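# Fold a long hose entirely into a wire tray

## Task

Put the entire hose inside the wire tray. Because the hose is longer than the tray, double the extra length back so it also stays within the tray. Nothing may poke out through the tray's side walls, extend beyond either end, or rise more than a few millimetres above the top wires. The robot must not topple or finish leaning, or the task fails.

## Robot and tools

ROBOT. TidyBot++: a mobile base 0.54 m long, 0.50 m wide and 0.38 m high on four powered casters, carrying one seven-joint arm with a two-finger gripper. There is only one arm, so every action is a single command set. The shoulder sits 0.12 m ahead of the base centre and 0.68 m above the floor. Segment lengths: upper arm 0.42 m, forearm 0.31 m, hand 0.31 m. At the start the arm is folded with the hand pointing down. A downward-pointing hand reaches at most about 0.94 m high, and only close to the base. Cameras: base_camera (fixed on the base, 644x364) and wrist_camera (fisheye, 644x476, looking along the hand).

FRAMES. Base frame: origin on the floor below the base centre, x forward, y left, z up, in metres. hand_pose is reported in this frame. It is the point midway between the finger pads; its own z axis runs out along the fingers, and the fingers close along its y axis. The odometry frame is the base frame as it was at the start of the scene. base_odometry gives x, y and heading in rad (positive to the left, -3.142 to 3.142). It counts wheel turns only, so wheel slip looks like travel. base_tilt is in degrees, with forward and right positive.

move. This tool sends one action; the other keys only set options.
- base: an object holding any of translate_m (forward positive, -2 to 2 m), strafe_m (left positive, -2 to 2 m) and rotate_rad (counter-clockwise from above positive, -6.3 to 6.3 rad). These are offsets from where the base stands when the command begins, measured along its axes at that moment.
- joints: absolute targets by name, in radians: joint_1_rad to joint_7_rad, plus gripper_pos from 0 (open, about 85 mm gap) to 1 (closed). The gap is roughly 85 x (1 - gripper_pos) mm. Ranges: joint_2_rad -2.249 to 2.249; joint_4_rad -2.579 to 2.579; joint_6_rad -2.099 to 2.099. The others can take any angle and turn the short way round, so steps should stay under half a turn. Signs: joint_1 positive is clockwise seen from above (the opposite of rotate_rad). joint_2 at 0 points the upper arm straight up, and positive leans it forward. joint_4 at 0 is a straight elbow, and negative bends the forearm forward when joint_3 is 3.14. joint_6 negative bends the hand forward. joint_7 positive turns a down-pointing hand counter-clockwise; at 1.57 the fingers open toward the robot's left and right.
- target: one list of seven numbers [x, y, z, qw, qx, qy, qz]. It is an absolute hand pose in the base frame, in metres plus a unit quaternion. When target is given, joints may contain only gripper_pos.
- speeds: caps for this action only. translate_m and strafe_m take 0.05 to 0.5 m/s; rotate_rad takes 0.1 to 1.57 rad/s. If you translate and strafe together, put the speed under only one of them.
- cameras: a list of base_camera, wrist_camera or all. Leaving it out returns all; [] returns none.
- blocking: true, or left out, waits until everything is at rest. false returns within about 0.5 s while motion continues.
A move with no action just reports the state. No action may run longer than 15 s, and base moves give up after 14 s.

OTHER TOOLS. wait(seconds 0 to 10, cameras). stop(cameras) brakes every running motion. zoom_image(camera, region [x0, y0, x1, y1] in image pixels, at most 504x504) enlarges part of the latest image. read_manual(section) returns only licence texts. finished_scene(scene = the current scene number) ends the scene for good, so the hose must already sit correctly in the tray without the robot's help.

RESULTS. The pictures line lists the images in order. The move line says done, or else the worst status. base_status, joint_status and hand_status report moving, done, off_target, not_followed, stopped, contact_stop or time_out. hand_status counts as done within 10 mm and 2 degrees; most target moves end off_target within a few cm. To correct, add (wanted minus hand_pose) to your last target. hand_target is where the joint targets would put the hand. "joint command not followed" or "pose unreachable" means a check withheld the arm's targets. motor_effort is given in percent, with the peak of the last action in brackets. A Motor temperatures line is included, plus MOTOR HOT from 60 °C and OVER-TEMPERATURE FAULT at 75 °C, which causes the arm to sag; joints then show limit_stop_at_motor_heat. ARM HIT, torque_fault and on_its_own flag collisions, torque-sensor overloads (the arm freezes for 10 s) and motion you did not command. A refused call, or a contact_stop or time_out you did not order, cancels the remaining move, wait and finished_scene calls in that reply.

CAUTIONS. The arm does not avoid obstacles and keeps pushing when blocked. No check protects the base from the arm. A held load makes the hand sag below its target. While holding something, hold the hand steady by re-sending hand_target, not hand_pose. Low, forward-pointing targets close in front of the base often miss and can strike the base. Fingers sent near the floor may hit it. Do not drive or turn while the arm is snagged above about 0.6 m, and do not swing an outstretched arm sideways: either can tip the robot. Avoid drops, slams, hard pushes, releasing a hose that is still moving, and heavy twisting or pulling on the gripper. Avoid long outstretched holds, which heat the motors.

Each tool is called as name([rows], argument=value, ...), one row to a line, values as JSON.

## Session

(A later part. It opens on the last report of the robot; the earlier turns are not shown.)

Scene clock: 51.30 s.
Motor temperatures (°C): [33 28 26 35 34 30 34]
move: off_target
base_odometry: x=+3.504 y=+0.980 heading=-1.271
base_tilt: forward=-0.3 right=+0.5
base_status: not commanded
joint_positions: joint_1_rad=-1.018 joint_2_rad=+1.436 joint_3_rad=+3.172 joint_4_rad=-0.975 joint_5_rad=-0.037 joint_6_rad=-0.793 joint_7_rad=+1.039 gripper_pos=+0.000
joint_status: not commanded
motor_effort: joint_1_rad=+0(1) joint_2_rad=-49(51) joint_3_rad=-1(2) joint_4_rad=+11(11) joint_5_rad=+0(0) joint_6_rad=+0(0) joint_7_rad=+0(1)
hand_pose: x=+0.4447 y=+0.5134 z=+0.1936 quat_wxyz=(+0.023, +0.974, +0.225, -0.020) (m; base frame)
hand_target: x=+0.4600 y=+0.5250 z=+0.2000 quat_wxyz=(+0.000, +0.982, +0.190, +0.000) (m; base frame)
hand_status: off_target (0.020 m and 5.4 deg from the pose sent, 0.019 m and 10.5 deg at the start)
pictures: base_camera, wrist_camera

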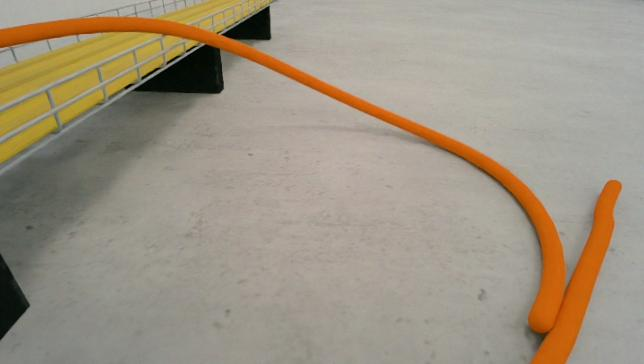

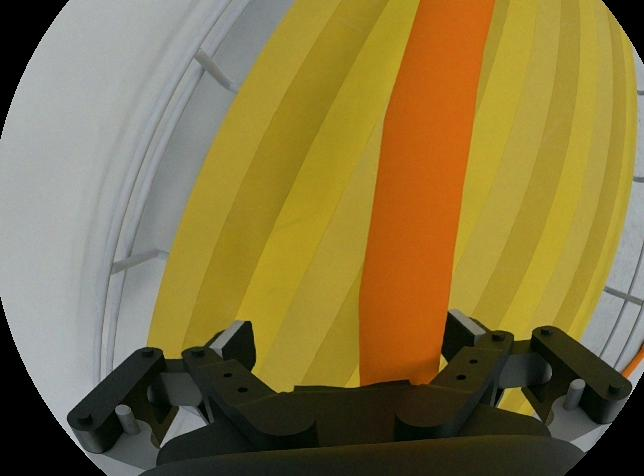

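move(target=[0.465, 0.505, 0.22, 0, 0.982, 0.19, 0])

move(target=[0.45, 0.50, 0.34, 0, 0.982, 0.19, 0])

Scene clock: 52.43 s.
Motor temperatures (°C): [33 28 26 35 34 30 34]
move: off_target
base_odometry: x=+3.504 y=+0.980 heading=-1.271
base_tilt: forward=-0.3 right=+0.5
base_status: not commanded
joint_positions: joint_1_rad=-1.009 joint_2_rad=+1.366 joint_3_rad=+3.172 joint_4_rad=-1.079 joint_5_rad=-0.037 joint_6_rad=-0.755 joint_7_rad=+1.039 gripper_pos=+0.000
joint_status: not commanded
motor_effort: joint_1_rad=+0(2) joint_2_rad=-49(50) joint_3_rad=-1(1) joint_4_rad=+10(11) joint_5_rad=+0(0) joint_6_rad=+0(0) joint_7_rad=+0(1)
hand_pose: x=+0.4433 y=+0.4996 z=+0.2152 quat_wxyz=(+0.022, +0.975, +0.219, -0.019) (m; base frame)
hand_target: x=+0.4650 y=+0.5050 z=+0.2200 quat_wxyz=(+0.000, +0.982, +0.190, +0.000) (m; base frame)
hand_status: off_target (0.023 m and 4.8 deg from the pose sent, 0.034 m and 5.4 deg at the start)
pictures: base_camera, wrist_camera

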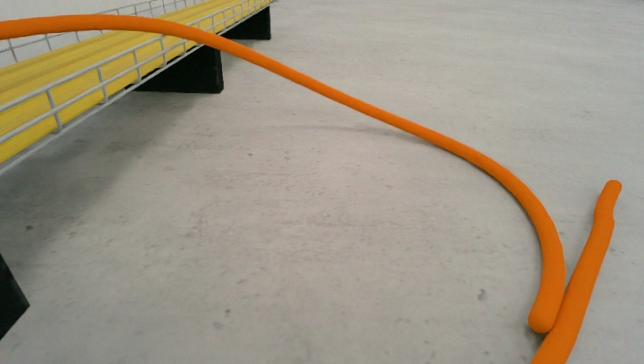

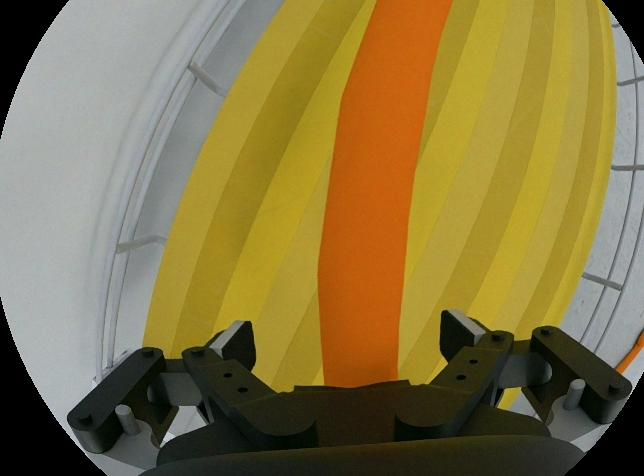

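Scene clock: 54.00 s.
Motor temperatures (°C): [33 28 26 35 34 30 34]
move: off_target
base_odometry: x=+3.504 y=+0.980 heading=-1.271
base_tilt: forward=-0.4 right=+0.5
base_status: not commanded
joint_positions: joint_1_rad=-1.009 joint_2_rad=+1.099 joint_3_rad=+3.172 joint_4_rad=-1.230 joint_5_rad=-0.037 joint_6_rad=-0.755 joint_7_rad=+1.039 gripper_pos=+0.000
joint_status: not commanded
motor_effort: joint_1_rad=+0(1) joint_2_rad=-48(52) joint_3_rad=-1(1) joint_4_rad=+13(13) joint_5_rad=+0(0) joint_6_rad=+1(1) joint_7_rad=+0(1)
hand_pose: x=+0.4569 y=+0.5212 z=+0.3458 quat_wxyz=(-0.020, +0.976, +0.217, +0.021) (m; base frame)
hand_target: x=+0.4500 y=+0.5000 z=+0.3400 quat_wxyz=(+0.000, +0.982, +0.190, +0.000) (m; base frame)
hand_status: off_target (0.023 m and 4.6 deg from the pose sent, 0.125 m and 4.8 deg at the start)
pictures: base_camera, wrist_camera

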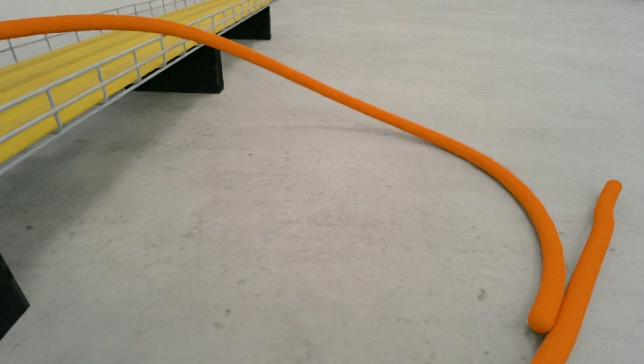

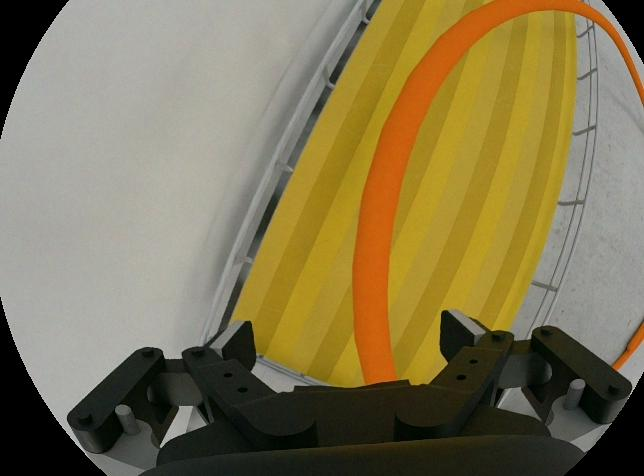

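move(target=[0.42, 0.20, 0.60, 0, 1, 0, 0])

Scene clock: 56.23 s.
Motor temperatures (°C): [33 28 26 35 34 30 34]
move: off_target
base_odometry: x=+3.504 y=+0.980 heading=-1.271
base_tilt: forward=-0.4 right=+0.5
base_status: not commanded
joint_positions: joint_1_rad=-0.509 joint_2_rad=+0.266 joint_3_rad=+3.031 joint_4_rad=-1.909 joint_5_rad=-0.004 joint_6_rad=-0.909 joint_7_rad=+1.007 gripper_pos=+0.000
joint_status: not commanded
motor_effort: joint_1_rad=-1(3) joint_2_rad=-24(49) joint_3_rad=-1(3) joint_4_rad=+14(15) joint_5_rad=+0(1) joint_6_rad=+1(1) joint_7_rad=+0(1)
hand_pose: x=+0.4313 y=+0.2268 z=+0.5996 quat_wxyz=(-0.030, +0.999, +0.024, +0.016) (m; base frame)
hand_target: x=+0.4200 y=+0.2000 z=+0.6000 quat_wxyz=(+0.000, +1.000, +0.000, +0.000) (m; base frame)
hand_status: off_target (0.029 m and 4.7 deg from the pose sent, 0.411 m and 25.3 deg at the start)
pictures: base_camera, wrist_camera

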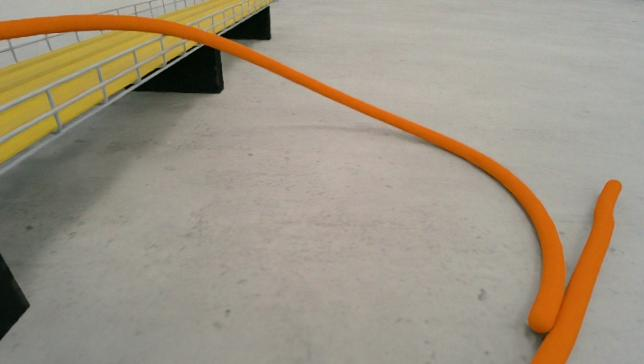

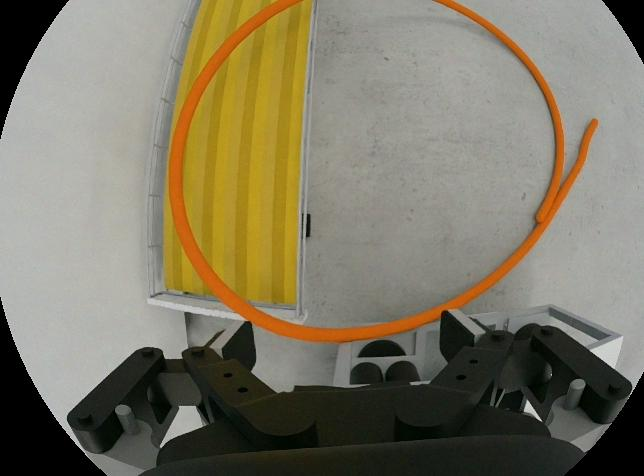

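move(base={"translate_m": -0.17}, target=[0.40, 0.20, 0.60, 0, 1, 0, 0])

Scene clock: 58.00 s.
Motor temperatures (°C): [33 28 26 35 34 30 34]
move: off_target
base_odometry: x=+3.453 y=+1.143 heading=-1.271
base_tilt: forward=-0.4 right=+0.5
base_status: done
joint_positions: joint_1_rad=-0.507 joint_2_rad=+0.229 joint_3_rad=+2.999 joint_4_rad=-1.962 joint_5_rad=+0.001 joint_6_rad=-0.910 joint_7_rad=+0.969 gripper_pos=+0.000
joint_status: not commanded
motor_effort: joint_1_rad=-1(2) joint_2_rad=-23(26) joint_3_rad=-1(3) joint_4_rad=+14(15) joint_5_rad=+0(1) joint_6_rad=+1(1) joint_7_rad=+0(1)
hand_pose: x=+0.4062 y=+0.2212 z=+0.5990 quat_wxyz=(-0.025, +0.999, +0.022, +0.008) (m; base frame)
hand_target: x=+0.4000 y=+0.2000 z=+0.6000 quat_wxyz=(+0.000, +1.000, +0.000, +0.000) (m; base frame)
hand_status: off_target (0.022 m and 4.0 deg from the pose sent, 0.041 m and 4.7 deg at the start)
pictures: base_camera, wrist_camera

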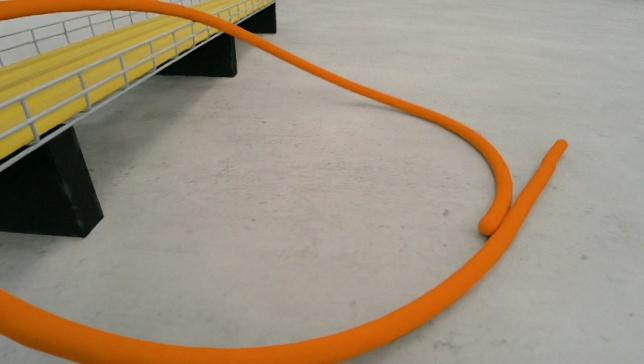

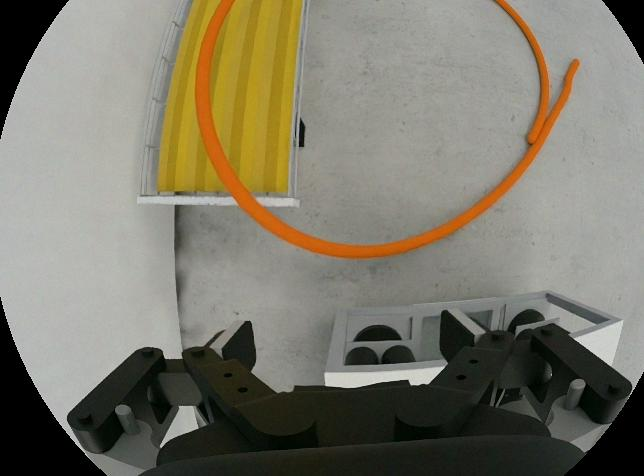

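move(base={"translate_m": -0.07}, target=[0.47, 0.22, 0.25, 0, 0.643, -0.766, 0], joints={"gripper_pos": 0.2})

Scene clock: 61.23 s.
Motor temperatures (°C): [33 28 26 35 34 30 34]
move: off_target
base_odometry: x=+3.432 y=+1.210 heading=-1.271
base_tilt: forward=-0.3 right=+0.5
base_status: done
joint_positions: joint_1_rad=-0.680 joint_2_rad=+1.090 joint_3_rad=+3.340 joint_4_rad=-1.944 joint_5_rad=-0.965 joint_6_rad=-0.283 joint_7_rad=+0.271 gripper_pos=+0.200
joint_status: all done
motor_effort: joint_1_rad=+0(3) joint_2_rad=-35(37) joint_3_rad=+1(3) joint_4_rad=+2(14) joint_5_rad=+0(1) joint_6_rad=+0(2) joint_7_rad=+0(2)
hand_pose: x=+0.4484 y=+0.2178 z=+0.2563 quat_wxyz=(+0.019, +0.671, -0.740, -0.031) (m; base frame)
hand_target: x=+0.4700 y=+0.2200 z=+0.2500 quat_wxyz=(+0.000, +0.643, -0.766, +0.000) (m; base frame)
hand_status: off_target (0.023 m and 6.1 deg from the pose sent, 0.355 m and 102.5 deg at the start)
pictures: base_camera, wrist_camera

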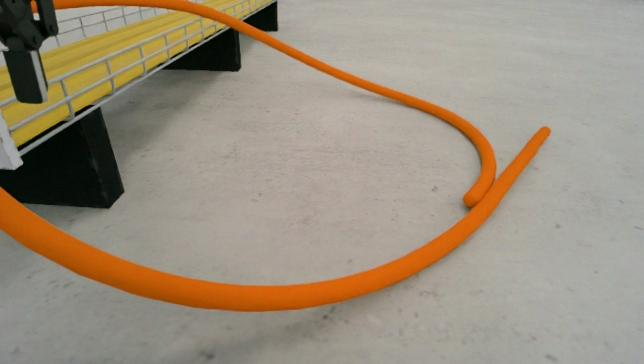

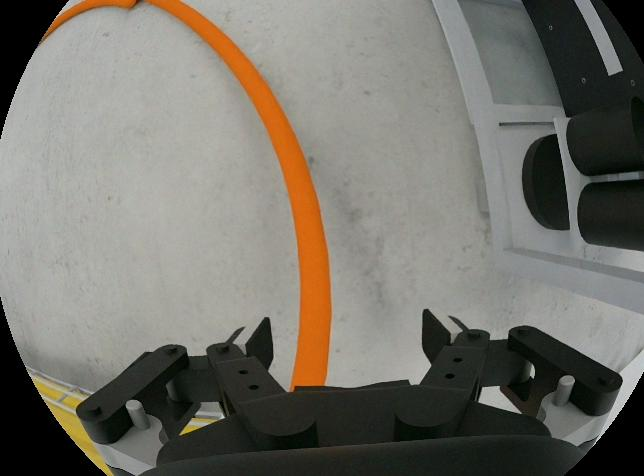

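move(target=[0.49, 0.21, 0.15, 0, 0.656, -0.755, 0])

Scene clock: 62.63 s.
Motor temperatures (°C): [33 28 26 35 34 30 34]
move: off_target
base_odometry: x=+3.432 y=+1.210 heading=-1.271
base_tilt: forward=-0.4 right=+0.5
base_status: not commanded
joint_positions: joint_1_rad=-0.603 joint_2_rad=+1.337 joint_3_rad=+3.247 joint_4_rad=-1.768 joint_5_rad=-1.040 joint_6_rad=-0.163 joint_7_rad=+0.325 gripper_pos=+0.200
joint_status: not commanded
motor_effort: joint_1_rad=+0(1) joint_2_rad=-38(41) joint_3_rad=+0(1) joint_4_rad=+1(3) joint_5_rad=+0(0) joint_6_rad=+0(0) joint_7_rad=+1(1)
hand_pose: x=+0.4658 y=+0.2149 z=+0.1547 quat_wxyz=(+0.020, +0.657, -0.753, -0.022) (m; base frame)
hand_target: x=+0.4900 y=+0.2100 z=+0.1500 quat_wxyz=(+0.000, +0.656, -0.755, +0.000) (m; base frame)
hand_status: off_target (0.025 m and 3.4 deg from the pose sent, 0.114 m and 4.9 deg at the start)
pictures: base_camera, wrist_camera

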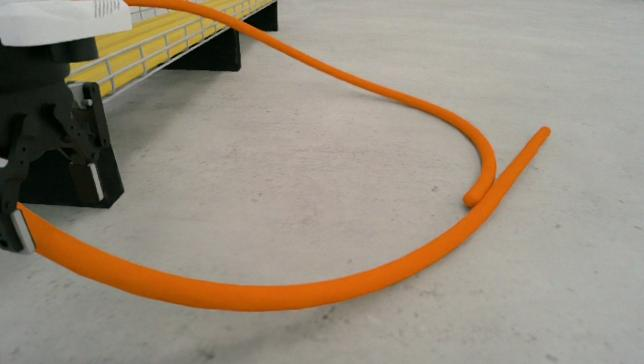

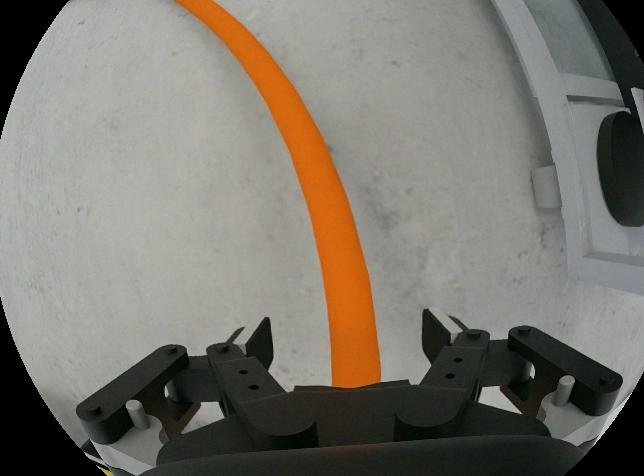

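move(target=[0.487, 0.21, 0.11, 0, 0.656, -0.755, 0])

move(joints={"gripper_pos": 0.88})

Scene clock: 63.73 s.
Motor temperatures (°C): [33 28 26 35 34 30 34]
move: off_target
base_odometry: x=+3.432 y=+1.210 heading=-1.271
base_tilt: forward=-0.4 right=+0.4
base_status: not commanded
joint_positions: joint_1_rad=-0.571 joint_2_rad=+1.431 joint_3_rad=+3.191 joint_4_rad=-1.696 joint_5_rad=-1.066 joint_6_rad=-0.102 joint_7_rad=+0.368 gripper_pos=+0.200
joint_status: not commanded
motor_effort: joint_1_rad=-1(1) joint_2_rad=-38(41) joint_3_rad=-1(1) joint_4_rad=+0(2) joint_5_rad=+0(0) joint_6_rad=+0(0) joint_7_rad=+1(1)
hand_pose: x=+0.4660 y=+0.2202 z=+0.1151 quat_wxyz=(+0.014, +0.658, -0.753, -0.022) (m; base frame)
hand_target: x=+0.4870 y=+0.2100 z=+0.1100 quat_wxyz=(+0.000, +0.656, -0.755, +0.000) (m; base frame)
hand_status: off_target (0.024 m and 3.0 deg from the pose sent, 0.050 m and 3.4 deg at the start)
pictures: base_camera, wrist_camera

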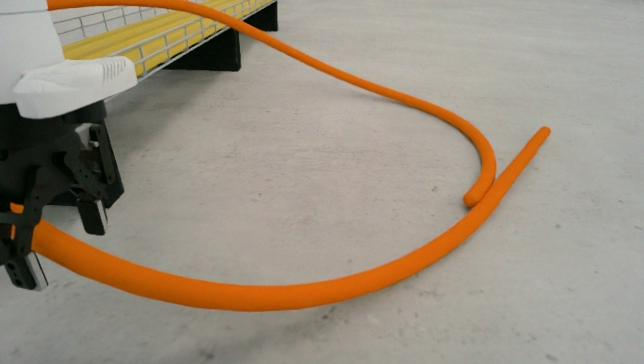

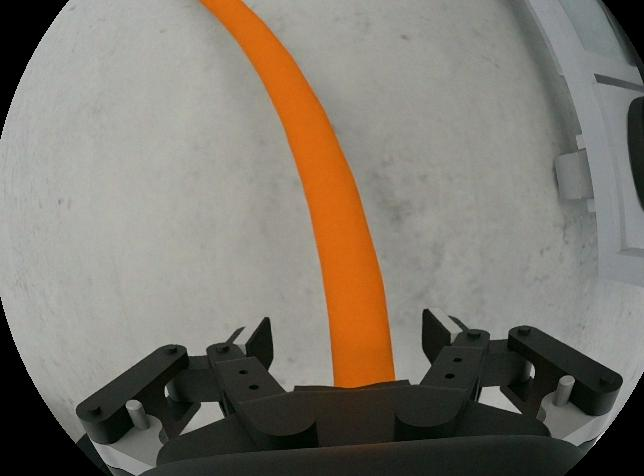

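Scene clock: 64.67 s.
Motor temperatures (°C): [33 28 26 35 34 30 34]
move: off_target
base_odometry: x=+3.432 y=+1.210 heading=-1.271
base_tilt: forward=-0.3 right=+0.5
base_status: not commanded
joint_positions: joint_1_rad=-0.571 joint_2_rad=+1.431 joint_3_rad=+3.190 joint_4_rad=-1.696 joint_5_rad=-1.066 joint_6_rad=-0.101 joint_7_rad=+0.370 gripper_pos=+0.751
joint_status: gripper_pos off_target (ended at +0.751, target +0.880)
motor_effort: joint_1_rad=-1(1) joint_2_rad=-39(40) joint_3_rad=-1(1) joint_4_rad=+1(2) joint_5_rad=-1(1) joint_6_rad=+0(1) joint_7_rad=+1(1)
hand_pose: x=+0.4654 y=+0.2206 z=+0.1148 quat_wxyz=(+0.014, +0.659, -0.752, -0.023) (m; base frame)
hand_target: x=+0.4870 y=+0.2100 z=+0.1100 quat_wxyz=(+0.000, +0.656, -0.755, +0.000) (m; base frame)
hand_status: not commanded
pictures: base_camera, wrist_camera

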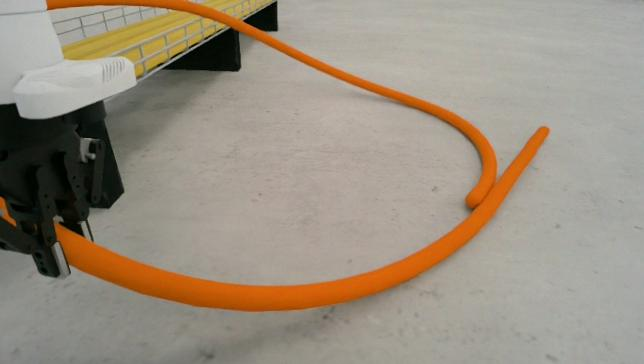

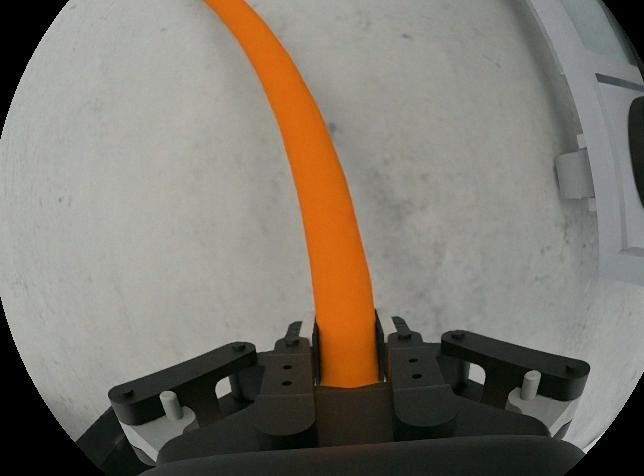

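move(target=[0.48, 0.20, 0.38, 0, 0.766, -0.643, 0])

move(base={"translate_m": 0.2}, target=[0.55, 0.38, 0.42, 0, 0.94, -0.34, 0])

Scene clock: 66.70 s.
Motor temperatures (°C): [33 28 26 35 34 30 34]
move: off_target
base_odometry: x=+3.432 y=+1.210 heading=-1.271
base_tilt: forward=-0.3 right=+0.5
base_status: not commanded
joint_positions: joint_1_rad=-0.720 joint_2_rad=+0.827 joint_3_rad=+3.490 joint_4_rad=-1.983 joint_5_rad=-0.653 joint_6_rad=-0.406 joint_7_rad=+0.286 gripper_pos=+0.751
joint_status: not commanded
motor_effort: joint_1_rad=-1(2) joint_2_rad=-37(44) joint_3_rad=+2(2) joint_4_rad=+7(8) joint_5_rad=+0(1) joint_6_rad=+2(2) joint_7_rad=+2(2)
hand_pose: x=+0.4974 y=+0.1939 z=+0.3680 quat_wxyz=(-0.013, +0.761, -0.648, +0.011) (m; base frame)
hand_target: x=+0.4800 y=+0.2000 z=+0.3800 quat_wxyz=(+0.000, +0.766, -0.643, +0.000) (m; base frame)
hand_status: off_target (0.022 m and 2.1 deg from the pose sent, 0.266 m and 17.8 deg at the start)
pictures: base_camera, wrist_camera

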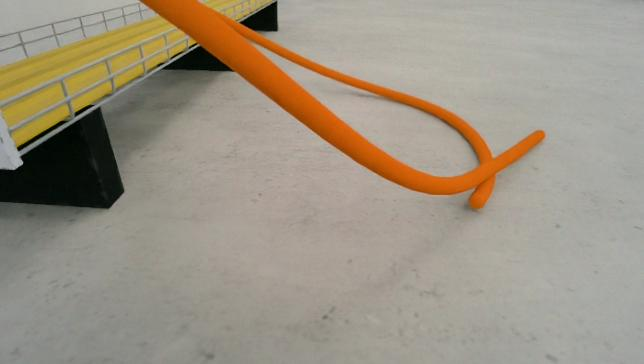

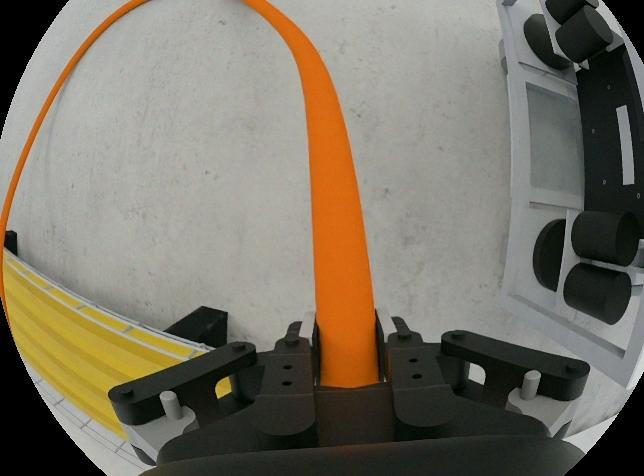

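Scene clock: 68.87 s.
Motor temperatures (°C): [33 28 26 35 34 30 34]
move: off_target
base_odometry: x=+3.491 y=+1.018 heading=-1.271
base_tilt: forward=-0.4 right=+0.5
base_status: done
joint_positions: joint_1_rad=-0.802 joint_2_rad=+0.927 joint_3_rad=+3.367 joint_4_rad=-1.400 joint_5_rad=-0.263 joint_6_rad=-0.831 joint_7_rad=+0.285 gripper_pos=+0.751
joint_status: not commanded
motor_effort: joint_1_rad=-2(4) joint_2_rad=-48(48) joint_3_rad=+1(3) joint_4_rad=+14(15) joint_5_rad=+0(1) joint_6_rad=+2(3) joint_7_rad=+2(3)
hand_pose: x=+0.5598 y=+0.3627 z=+0.4116 quat_wxyz=(-0.009, +0.922, -0.388, -0.003) (m; base frame)
hand_target: x=+0.5500 y=+0.3800 z=+0.4200 quat_wxyz=(+0.000, +0.940, -0.340, +0.000) (m; base frame)
hand_status: off_target (0.022 m and 6.0 deg from the pose sent, 0.200 m and 41.1 deg at the start)
pictures: base_camera, wrist_camera

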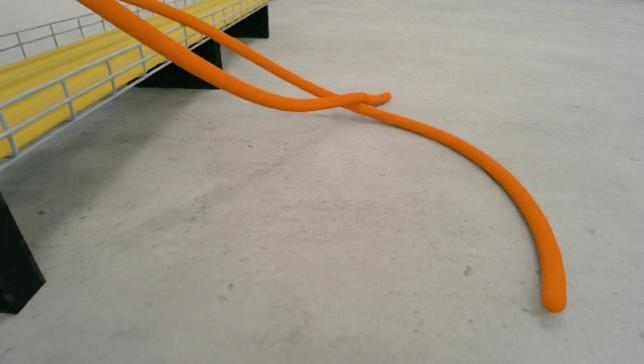

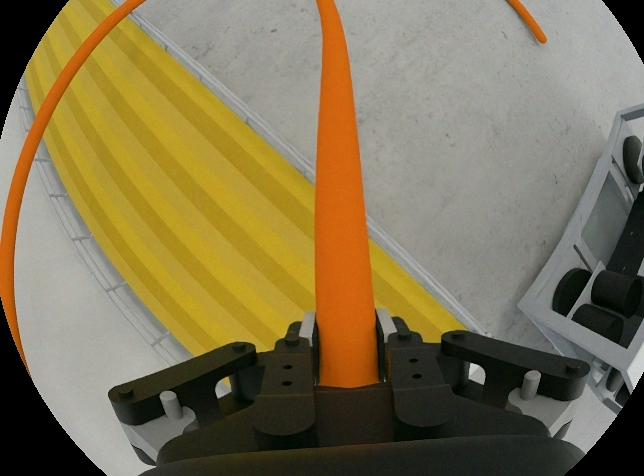

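move()

Scene clock: 69.43 s.
Motor temperatures (°C): [33 28 26 35 34 30 34]
base_odometry: x=+3.491 y=+1.018 heading=-1.271
base_tilt: forward=-0.3 right=+0.5
base_status: done
joint_positions: joint_1_rad=-0.802 joint_2_rad=+0.927 joint_3_rad=+3.367 joint_4_rad=-1.400 joint_5_rad=-0.262 joint_6_rad=-0.832 joint_7_rad=+0.285 gripper_pos=+0.751
joint_status: not commanded
motor_effort: joint_1_rad=-2(4) joint_2_rad=-47(48) joint_3_rad=+0(3) joint_4_rad=+15(15) joint_5_rad=+0(1) joint_6_rad=+2(3) joint_7_rad=+2(3)
hand_pose: x=+0.5597 y=+0.3625 z=+0.4117 quat_wxyz=(-0.009, +0.922, -0.388, -0.003) (m; base frame)
hand_target: x=+0.5500 y=+0.3800 z=+0.4200 quat_wxyz=(+0.000, +0.940, -0.340, +0.000) (m; base frame)
hand_status: off_target (0.022 m and 6.0 deg from the pose sent, 0.200 m and 41.1 deg at the start)
pictures: base_camera, wrist_camera

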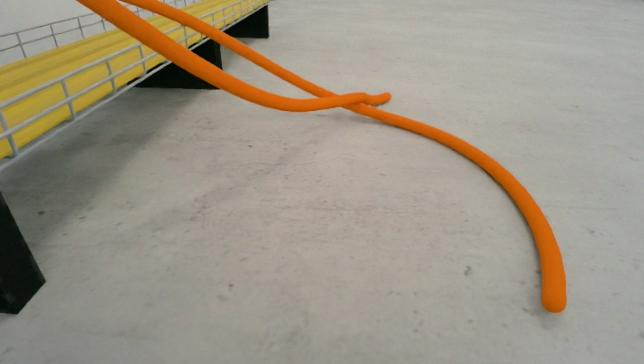

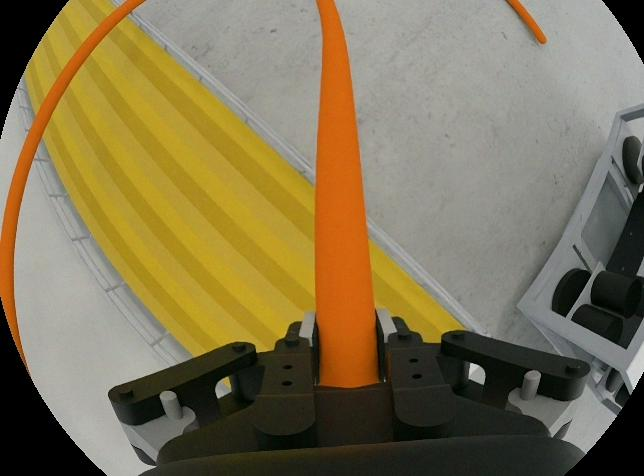

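move(base={"translate_m": 0.2}, speeds={"translate_m": 0.2}, target=[0.58, 0.38, 0.32, 0, 0.985, -0.17, 0])

move(target=[0.58, 0.38, 0.27, 0, 1, 0, 0])

Scene clock: 71.90 s.
Motor temperatures (°C): [33 29 26 35 34 30 34]
move: off_target
base_odometry: x=+3.550 y=+0.827 heading=-1.272
base_tilt: forward=-0.4 right=+0.6
base_status: done
joint_positions: joint_1_rad=-0.769 joint_2_rad=+1.150 joint_3_rad=+3.301 joint_4_rad=-1.286 joint_5_rad=-0.234 joint_6_rad=-0.823 joint_7_rad=+0.599 gripper_pos=+0.751
joint_status: not commanded
motor_effort: joint_1_rad=-1(4) joint_2_rad=-50(53) joint_3_rad=+0(2) joint_4_rad=+13(16) joint_5_rad=+0(1) joint_6_rad=+2(3) joint_7_rad=+1(3)
hand_pose: x=+0.5447 y=+0.3615 z=+0.3062 quat_wxyz=(+0.031, +0.974, -0.220, -0.040) (m; base frame)
hand_target: x=+0.5800 y=+0.3800 z=+0.3200 quat_wxyz=(+0.000, +0.985, -0.170, +0.000) (m; base frame)
hand_status: off_target (0.042 m and 8.3 deg from the pose sent, 0.095 m and 26.1 deg at the start)
pictures: base_camera, wrist_camera

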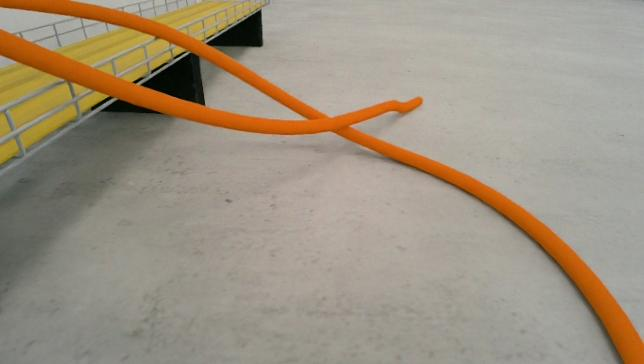

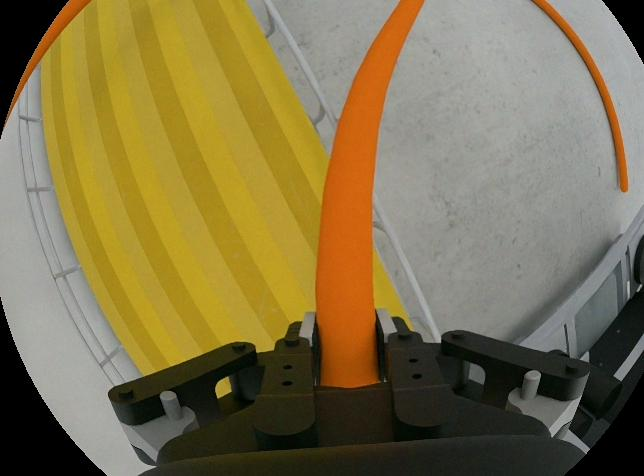

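Scene clock: 73.13 s.
Motor temperatures (°C): [33 29 26 35 34 30 34]
move: off_target
base_odometry: x=+3.550 y=+0.827 heading=-1.272
base_tilt: forward=-0.4 right=+0.5
base_status: not commanded
joint_positions: joint_1_rad=-0.740 joint_2_rad=+1.213 joint_3_rad=+3.249 joint_4_rad=-1.262 joint_5_rad=-0.164 joint_6_rad=-0.786 joint_7_rad=+0.883 gripper_pos=+0.751
joint_status: not commanded
motor_effort: joint_1_rad=-3(4) joint_2_rad=-47(50) joint_3_rad=-2(3) joint_4_rad=+14(14) joint_5_rad=+0(1) joint_6_rad=+3(3) joint_7_rad=+4(4)
hand_pose: x=+0.5450 y=+0.3553 z=+0.2729 quat_wxyz=(+0.033, +0.997, -0.056, -0.045) (m; base frame)
hand_target: x=+0.5800 y=+0.3800 z=+0.2700 quat_wxyz=(+0.000, +1.000, +0.000, +0.000) (m; base frame)
hand_status: off_target (0.043 m and 9.1 deg from the pose sent, 0.054 m and 26.1 deg at the start)
pictures: base_camera, wrist_camera

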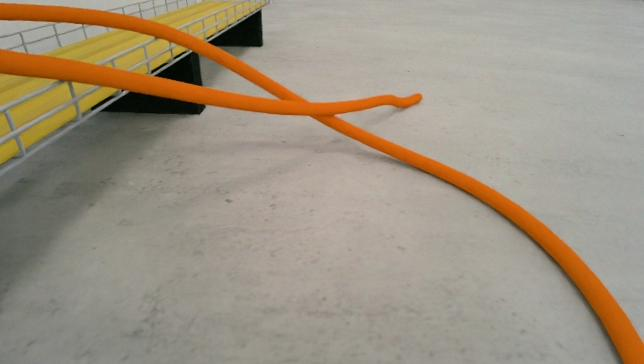

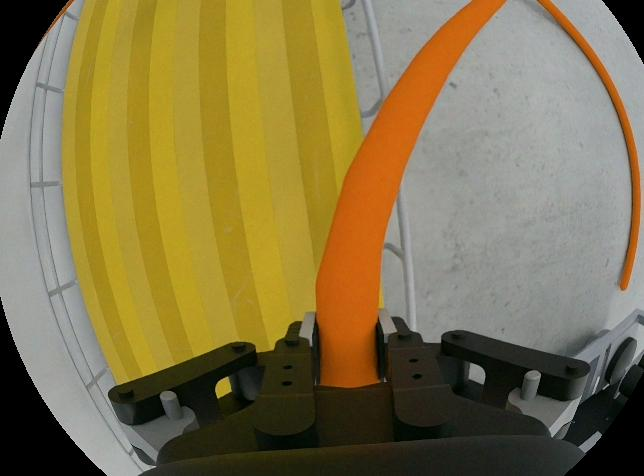

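move(target=[0.60, 0.40, 0.22, 0, 1, 0.03, 0], cameras=["wrist_camera"])

move(target=[0.60, 0.40, 0.20, 0, 1, 0.03, 0], cameras=["wrist_camera"])

Scene clock: 74.57 s.
Motor temperatures (°C): [33 29 26 35 34 30 34]
move: off_target
base_odometry: x=+3.550 y=+0.827 heading=-1.272
base_tilt: forward=-0.4 right=+0.4
base_status: not commanded
joint_positions: joint_1_rad=-0.730 joint_2_rad=+1.342 joint_3_rad=+3.243 joint_4_rad=-1.059 joint_5_rad=-0.135 joint_6_rad=-0.786 joint_7_rad=+0.919 gripper_pos=+0.751
joint_status: not commanded
motor_effort: joint_1_rad=-3(5) joint_2_rad=-47(47) joint_3_rad=-4(4) joint_4_rad=+13(16) joint_5_rad=-1(1) joint_6_rad=+3(7) joint_7_rad=+5(5)
hand_pose: x=+0.5912 y=+0.3863 z=+0.2344 quat_wxyz=(+0.015, +1.000, -0.022, -0.014) (m; base frame)
hand_target: x=+0.6000 y=+0.4000 z=+0.2200 quat_wxyz=(+0.000, +1.000, +0.030, +0.000) (m; base frame)
hand_status: off_target (0.022 m and 6.4 deg from the pose sent, 0.088 m and 11.8 deg at the start)
pictures: wrist_camera

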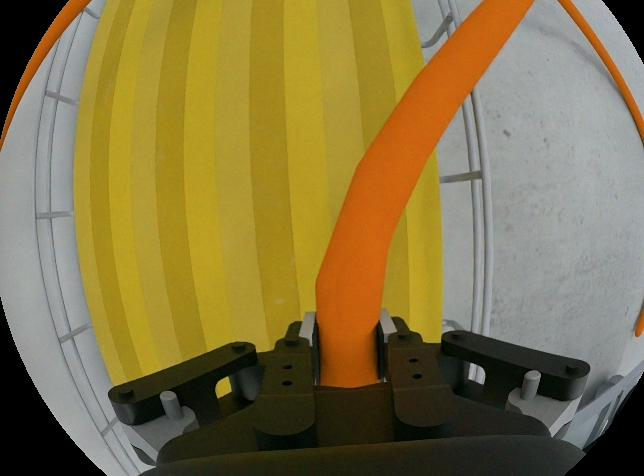

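Scene clock: 75.57 s.
Motor temperatures (°C): [33 29 26 35 34 30 34]
move: off_target
base_odometry: x=+3.550 y=+0.827 heading=-1.272
base_tilt: forward=-0.4 right=+0.4
base_status: not commanded
joint_positions: joint_1_rad=-0.729 joint_2_rad=+1.386 joint_3_rad=+3.241 joint_4_rad=-1.022 joint_5_rad=-0.134 joint_6_rad=-0.786 joint_7_rad=+0.924 gripper_pos=+0.751
joint_status: not commanded
motor_effort: joint_1_rad=-3(5) joint_2_rad=-47(48) joint_3_rad=-3(4) joint_4_rad=+12(14) joint_5_rad=-1(2) joint_6_rad=+1(4) joint_7_rad=+2(4)
hand_pose: x=+0.5904 y=+0.3868 z=+0.2147 quat_wxyz=(+0.017, +1.000, -0.018, -0.017) (m; base frame)
hand_target: x=+0.6000 y=+0.4000 z=+0.2000 quat_wxyz=(+0.000, +1.000, +0.030, +0.000) (m; base frame)
hand_status: off_target (0.022 m and 6.1 deg from the pose sent, 0.038 m and 6.4 deg at the start)
pictures: wrist_camera

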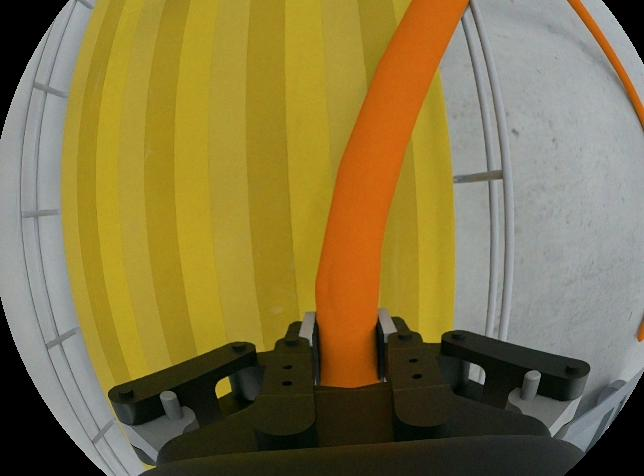

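move(target=[0.60, 0.40, 0.185, 0, 1, 0.03, 0], cameras=[])

move(joints={"gripper_pos": 0.2})

Scene clock: 76.47 s.
Motor temperatures (°C): [33 29 26 35 34 30 34]
move: off_target
base_odometry: x=+3.550 y=+0.827 heading=-1.272
base_tilt: forward=-0.3 right=+0.6
base_status: not commanded
joint_positions: joint_1_rad=-0.728 joint_2_rad=+1.420 joint_3_rad=+3.240 joint_4_rad=-0.994 joint_5_rad=-0.134 joint_6_rad=-0.784 joint_7_rad=+0.924 gripper_pos=+0.751
joint_status: not commanded
motor_effort: joint_1_rad=-3(5) joint_2_rad=-48(49) joint_3_rad=-3(4) joint_4_rad=+13(13) joint_5_rad=-1(1) joint_6_rad=+1(2) joint_7_rad=+3(4)
hand_pose: x=+0.5903 y=+0.3867 z=+0.1991 quat_wxyz=(+0.018, +1.000, -0.017, -0.018) (m; base frame)
hand_target: x=+0.6000 y=+0.4000 z=+0.1850 quat_wxyz=(+0.000, +1.000, +0.030, +0.000) (m; base frame)
hand_status: off_target (0.022 m and 6.1 deg from the pose sent, 0.034 m and 6.1 deg at the start)
pictures: none
No camera images: "cameras" was empty.

Scene clock: 77.40 s.
Motor temperatures (°C): [33 29 26 35 34 30 34]
move: done
base_odometry: x=+3.550 y=+0.827 heading=-1.272
base_tilt: forward=-0.3 right=+0.4
base_status: not commanded
joint_positions: joint_1_rad=-0.728 joint_2_rad=+1.439 joint_3_rad=+3.225 joint_4_rad=-0.994 joint_5_rad=-0.134 joint_6_rad=-0.783 joint_7_rad=+0.942 gripper_pos=+0.200
joint_status: all done
motor_effort: joint_1_rad=-2(3) joint_2_rad=-50(52) joint_3_rad=-1(3) joint_4_rad=+11(13) joint_5_rad=-1(1) joint_6_rad=+1(2) joint_7_rad=-1(3)
hand_pose: x=+0.5782 y=+0.3869 z=+0.1875 quat_wxyz=(+0.019, +0.999, -0.006, -0.030) (m; base frame)
hand_target: x=+0.6000 y=+0.4000 z=+0.1850 quat_wxyz=(+0.000, +1.000, +0.030, +0.000) (m; base frame)
hand_status: not commanded
pictures: base_camera, wrist_camera

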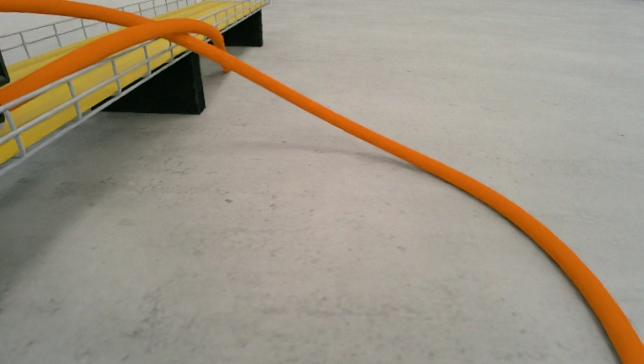

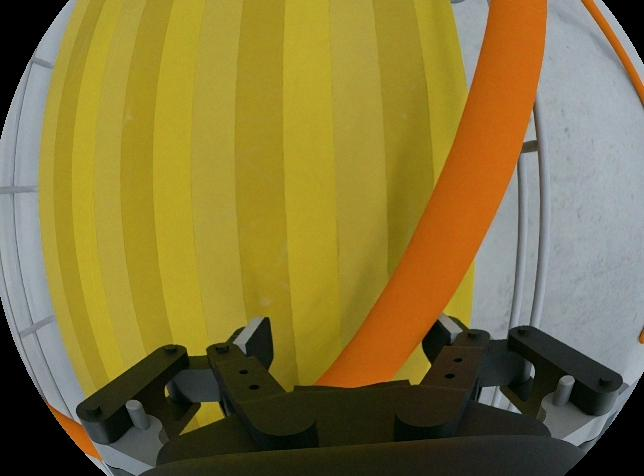

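move(target=[0.615, 0.39, 0.20, 0, 0.97, -0.24, 0], joints={"gripper_pos": 0.0}, cameras=["wrist_camera"])

Scene clock: 78.80 s.
Motor temperatures (°C): [33 29 26 35 34 30 34]
move: off_target
base_odometry: x=+3.550 y=+0.827 heading=-1.272
base_tilt: forward=-0.3 right=+0.5
base_status: not commanded
joint_positions: joint_1_rad=-0.728 joint_2_rad=+1.439 joint_3_rad=+3.294 joint_4_rad=-0.990 joint_5_rad=-0.197 joint_6_rad=-0.783 joint_7_rad=+0.599 gripper_pos=+0.000
joint_status: all done
motor_effort: joint_1_rad=-2(2) joint_2_rad=-49(51) joint_3_rad=+0(1) joint_4_rad=+11(12) joint_5_rad=+0(1) joint_6_rad=+0(1) joint_7_rad=+1(1)
hand_pose: x=+0.5979 y=+0.3711 z=+0.1895 quat_wxyz=(+0.027, +0.978, -0.205, -0.013) (m; base frame)
hand_target: x=+0.6150 y=+0.3900 z=+0.2000 quat_wxyz=(+0.000, +0.971, -0.240, +0.000) (m; base frame)
hand_status: off_target (0.028 m and 5.4 deg from the pose sent, 0.039 m and 27.3 deg at the start)
pictures: wrist_camera

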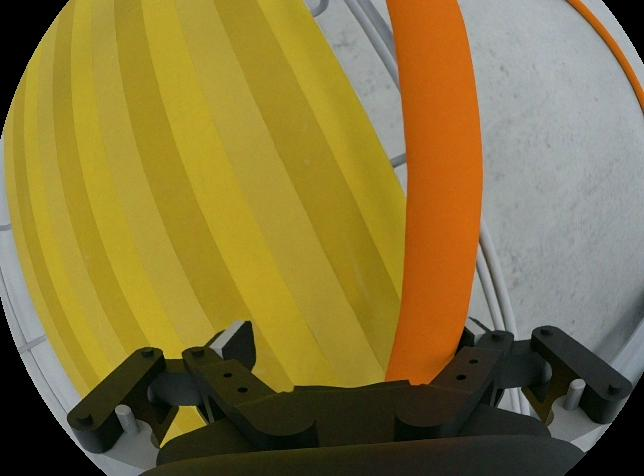

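move(target=[0.607, 0.37, 0.205, 0, 0.97, -0.24, 0], cameras=["wrist_camera"])

move(target=[0.607, 0.37, 0.34, 0, 0.97, -0.24, 0])

Scene clock: 80.03 s.
Motor temperatures (°C): [33 29 26 35 34 30 34]
move: off_target
base_odometry: x=+3.550 y=+0.827 heading=-1.272
base_tilt: forward=-0.4 right=+0.5
base_status: not commanded
joint_positions: joint_1_rad=-0.728 joint_2_rad=+1.404 joint_3_rad=+3.295 joint_4_rad=-1.061 joint_5_rad=-0.213 joint_6_rad=-0.750 joint_7_rad=+0.599 gripper_pos=+0.000
joint_status: not commanded
motor_effort: joint_1_rad=+0(1) joint_2_rad=-49(50) joint_3_rad=+1(2) joint_4_rad=+9(11) joint_5_rad=+0(1) joint_6_rad=-1(1) joint_7_rad=+1(1)
hand_pose: x=+0.5899 y=+0.3632 z=+0.1972 quat_wxyz=(+0.026, +0.976, -0.216, -0.015) (m; base frame)
hand_target: x=+0.6070 y=+0.3700 z=+0.2050 quat_wxyz=(+0.000, +0.971, -0.240, +0.000) (m; base frame)
hand_status: off_target (0.020 m and 4.4 deg from the pose sent, 0.018 m and 5.4 deg at the start)
pictures: wrist_camera

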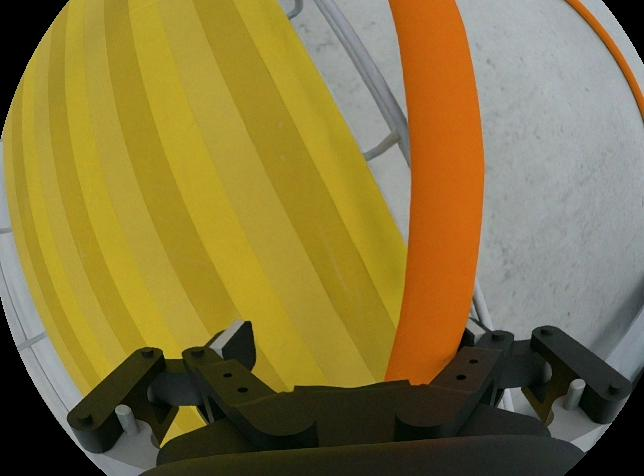

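Scene clock: 81.63 s.
Motor temperatures (°C): [33 29 26 35 34 30 34]
move: off_target
base_odometry: x=+3.550 y=+0.827 heading=-1.272
base_tilt: forward=-0.4 right=+0.5
base_status: not commanded
joint_positions: joint_1_rad=-0.728 joint_2_rad=+1.135 joint_3_rad=+3.303 joint_4_rad=-1.182 joint_5_rad=-0.214 joint_6_rad=-0.794 joint_7_rad=+0.599 gripper_pos=+0.000
joint_status: not commanded
motor_effort: joint_1_rad=-1(3) joint_2_rad=-50(54) joint_3_rad=-1(3) joint_4_rad=+14(15) joint_5_rad=-1(1) joint_6_rad=+2(2) joint_7_rad=+1(2)
hand_pose: x=+0.6159 y=+0.3834 z=+0.3365 quat_wxyz=(-0.020, +0.974, -0.226, +0.012) (m; base frame)
hand_target: x=+0.6070 y=+0.3700 z=+0.3400 quat_wxyz=(+0.000, +0.971, -0.240, +0.000) (m; base frame)
hand_status: off_target (0.016 m and 3.1 deg from the pose sent, 0.144 m and 4.4 deg at the start)
pictures: base_camera, wrist_camera

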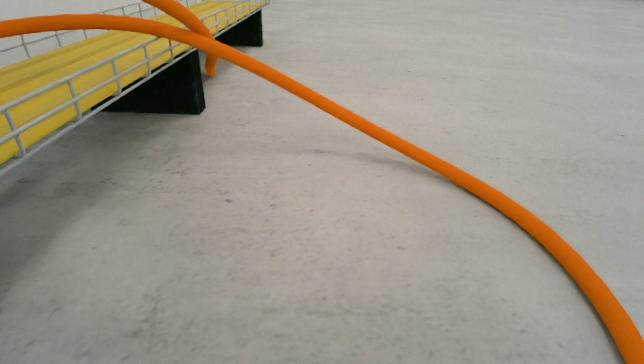

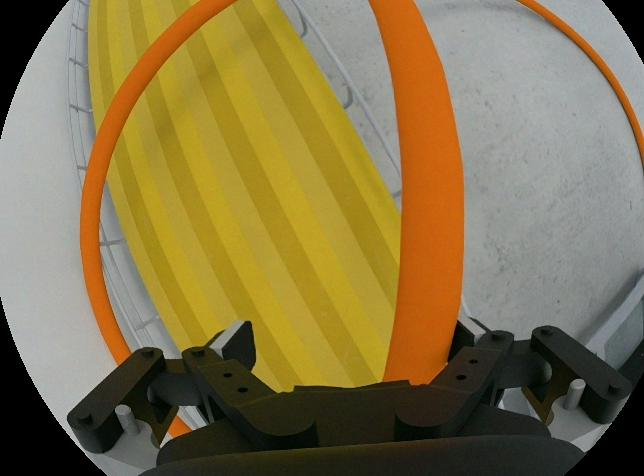

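move(target=[0.59, 0.33, 0.36, 0, 0.97, -0.24, 0], cameras=["wrist_camera"])

move(target=[0.54, 0.33, 0.52, 0, 0.97, -0.24, 0])

Scene clock: 83.47 s.
Motor temperatures (°C): [33 29 26 35 34 30 34]
move: off_target
base_odometry: x=+3.550 y=+0.827 heading=-1.272
base_tilt: forward=-0.4 right=+0.5
base_status: not commanded
joint_positions: joint_1_rad=-0.724 joint_2_rad=+1.037 joint_3_rad=+3.303 joint_4_rad=-1.348 joint_5_rad=-0.214 joint_6_rad=-0.794 joint_7_rad=+0.599 gripper_pos=+0.000
joint_status: not commanded
motor_effort: joint_1_rad=-1(2) joint_2_rad=-45(51) joint_3_rad=+1(1) joint_4_rad=+11(14) joint_5_rad=+0(1) joint_6_rad=+0(2) joint_7_rad=+0(2)
hand_pose: x=+0.5755 y=+0.3459 z=+0.3576 quat_wxyz=(+0.004, +0.971, -0.240, -0.011) (m; base frame)
hand_target: x=+0.5900 y=+0.3300 z=+0.3600 quat_wxyz=(+0.000, +0.971, -0.240, +0.000) (m; base frame)
hand_status: off_target (0.022 m and 1.4 deg from the pose sent, 0.064 m and 3.1 deg at the start)
pictures: wrist_camera

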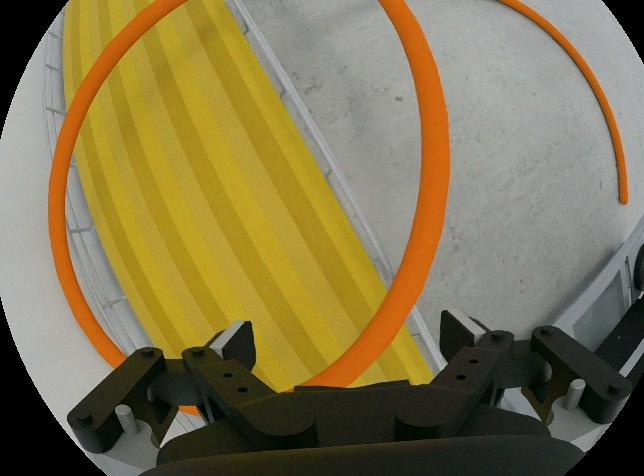

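Scene clock: 85.03 s.
Motor temperatures (°C): [33 29 26 35 34 30 34]
move: off_target
base_odometry: x=+3.550 y=+0.827 heading=-1.272
base_tilt: forward=-0.3 right=+0.5
base_status: not commanded
joint_positions: joint_1_rad=-0.724 joint_2_rad=+0.703 joint_3_rad=+3.287 joint_4_rad=-1.435 joint_5_rad=-0.143 joint_6_rad=-0.937 joint_7_rad=+0.560 gripper_pos=+0.000
joint_status: not commanded
motor_effort: joint_1_rad=+0(1) joint_2_rad=-40(48) joint_3_rad=+0(1) joint_4_rad=+14(15) joint_5_rad=+0(1) joint_6_rad=+1(1) joint_7_rad=+1(1)
hand_pose: x=+0.5650 y=+0.3414 z=+0.5245 quat_wxyz=(-0.036, +0.971, -0.235, +0.017) (m; base frame)
hand_target: x=+0.5400 y=+0.3300 z=+0.5200 quat_wxyz=(+0.000, +0.971, -0.240, +0.000) (m; base frame)
hand_status: off_target (0.028 m and 4.6 deg from the pose sent, 0.167 m and 1.4 deg at the start)
pictures: base_camera, wrist_camera

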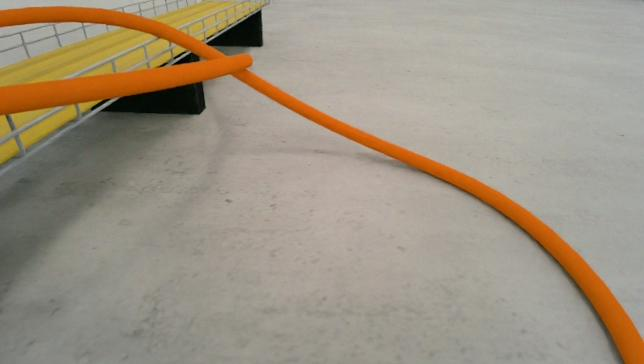

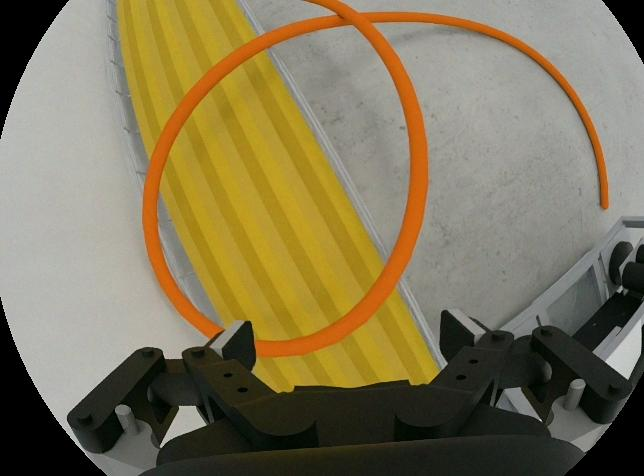

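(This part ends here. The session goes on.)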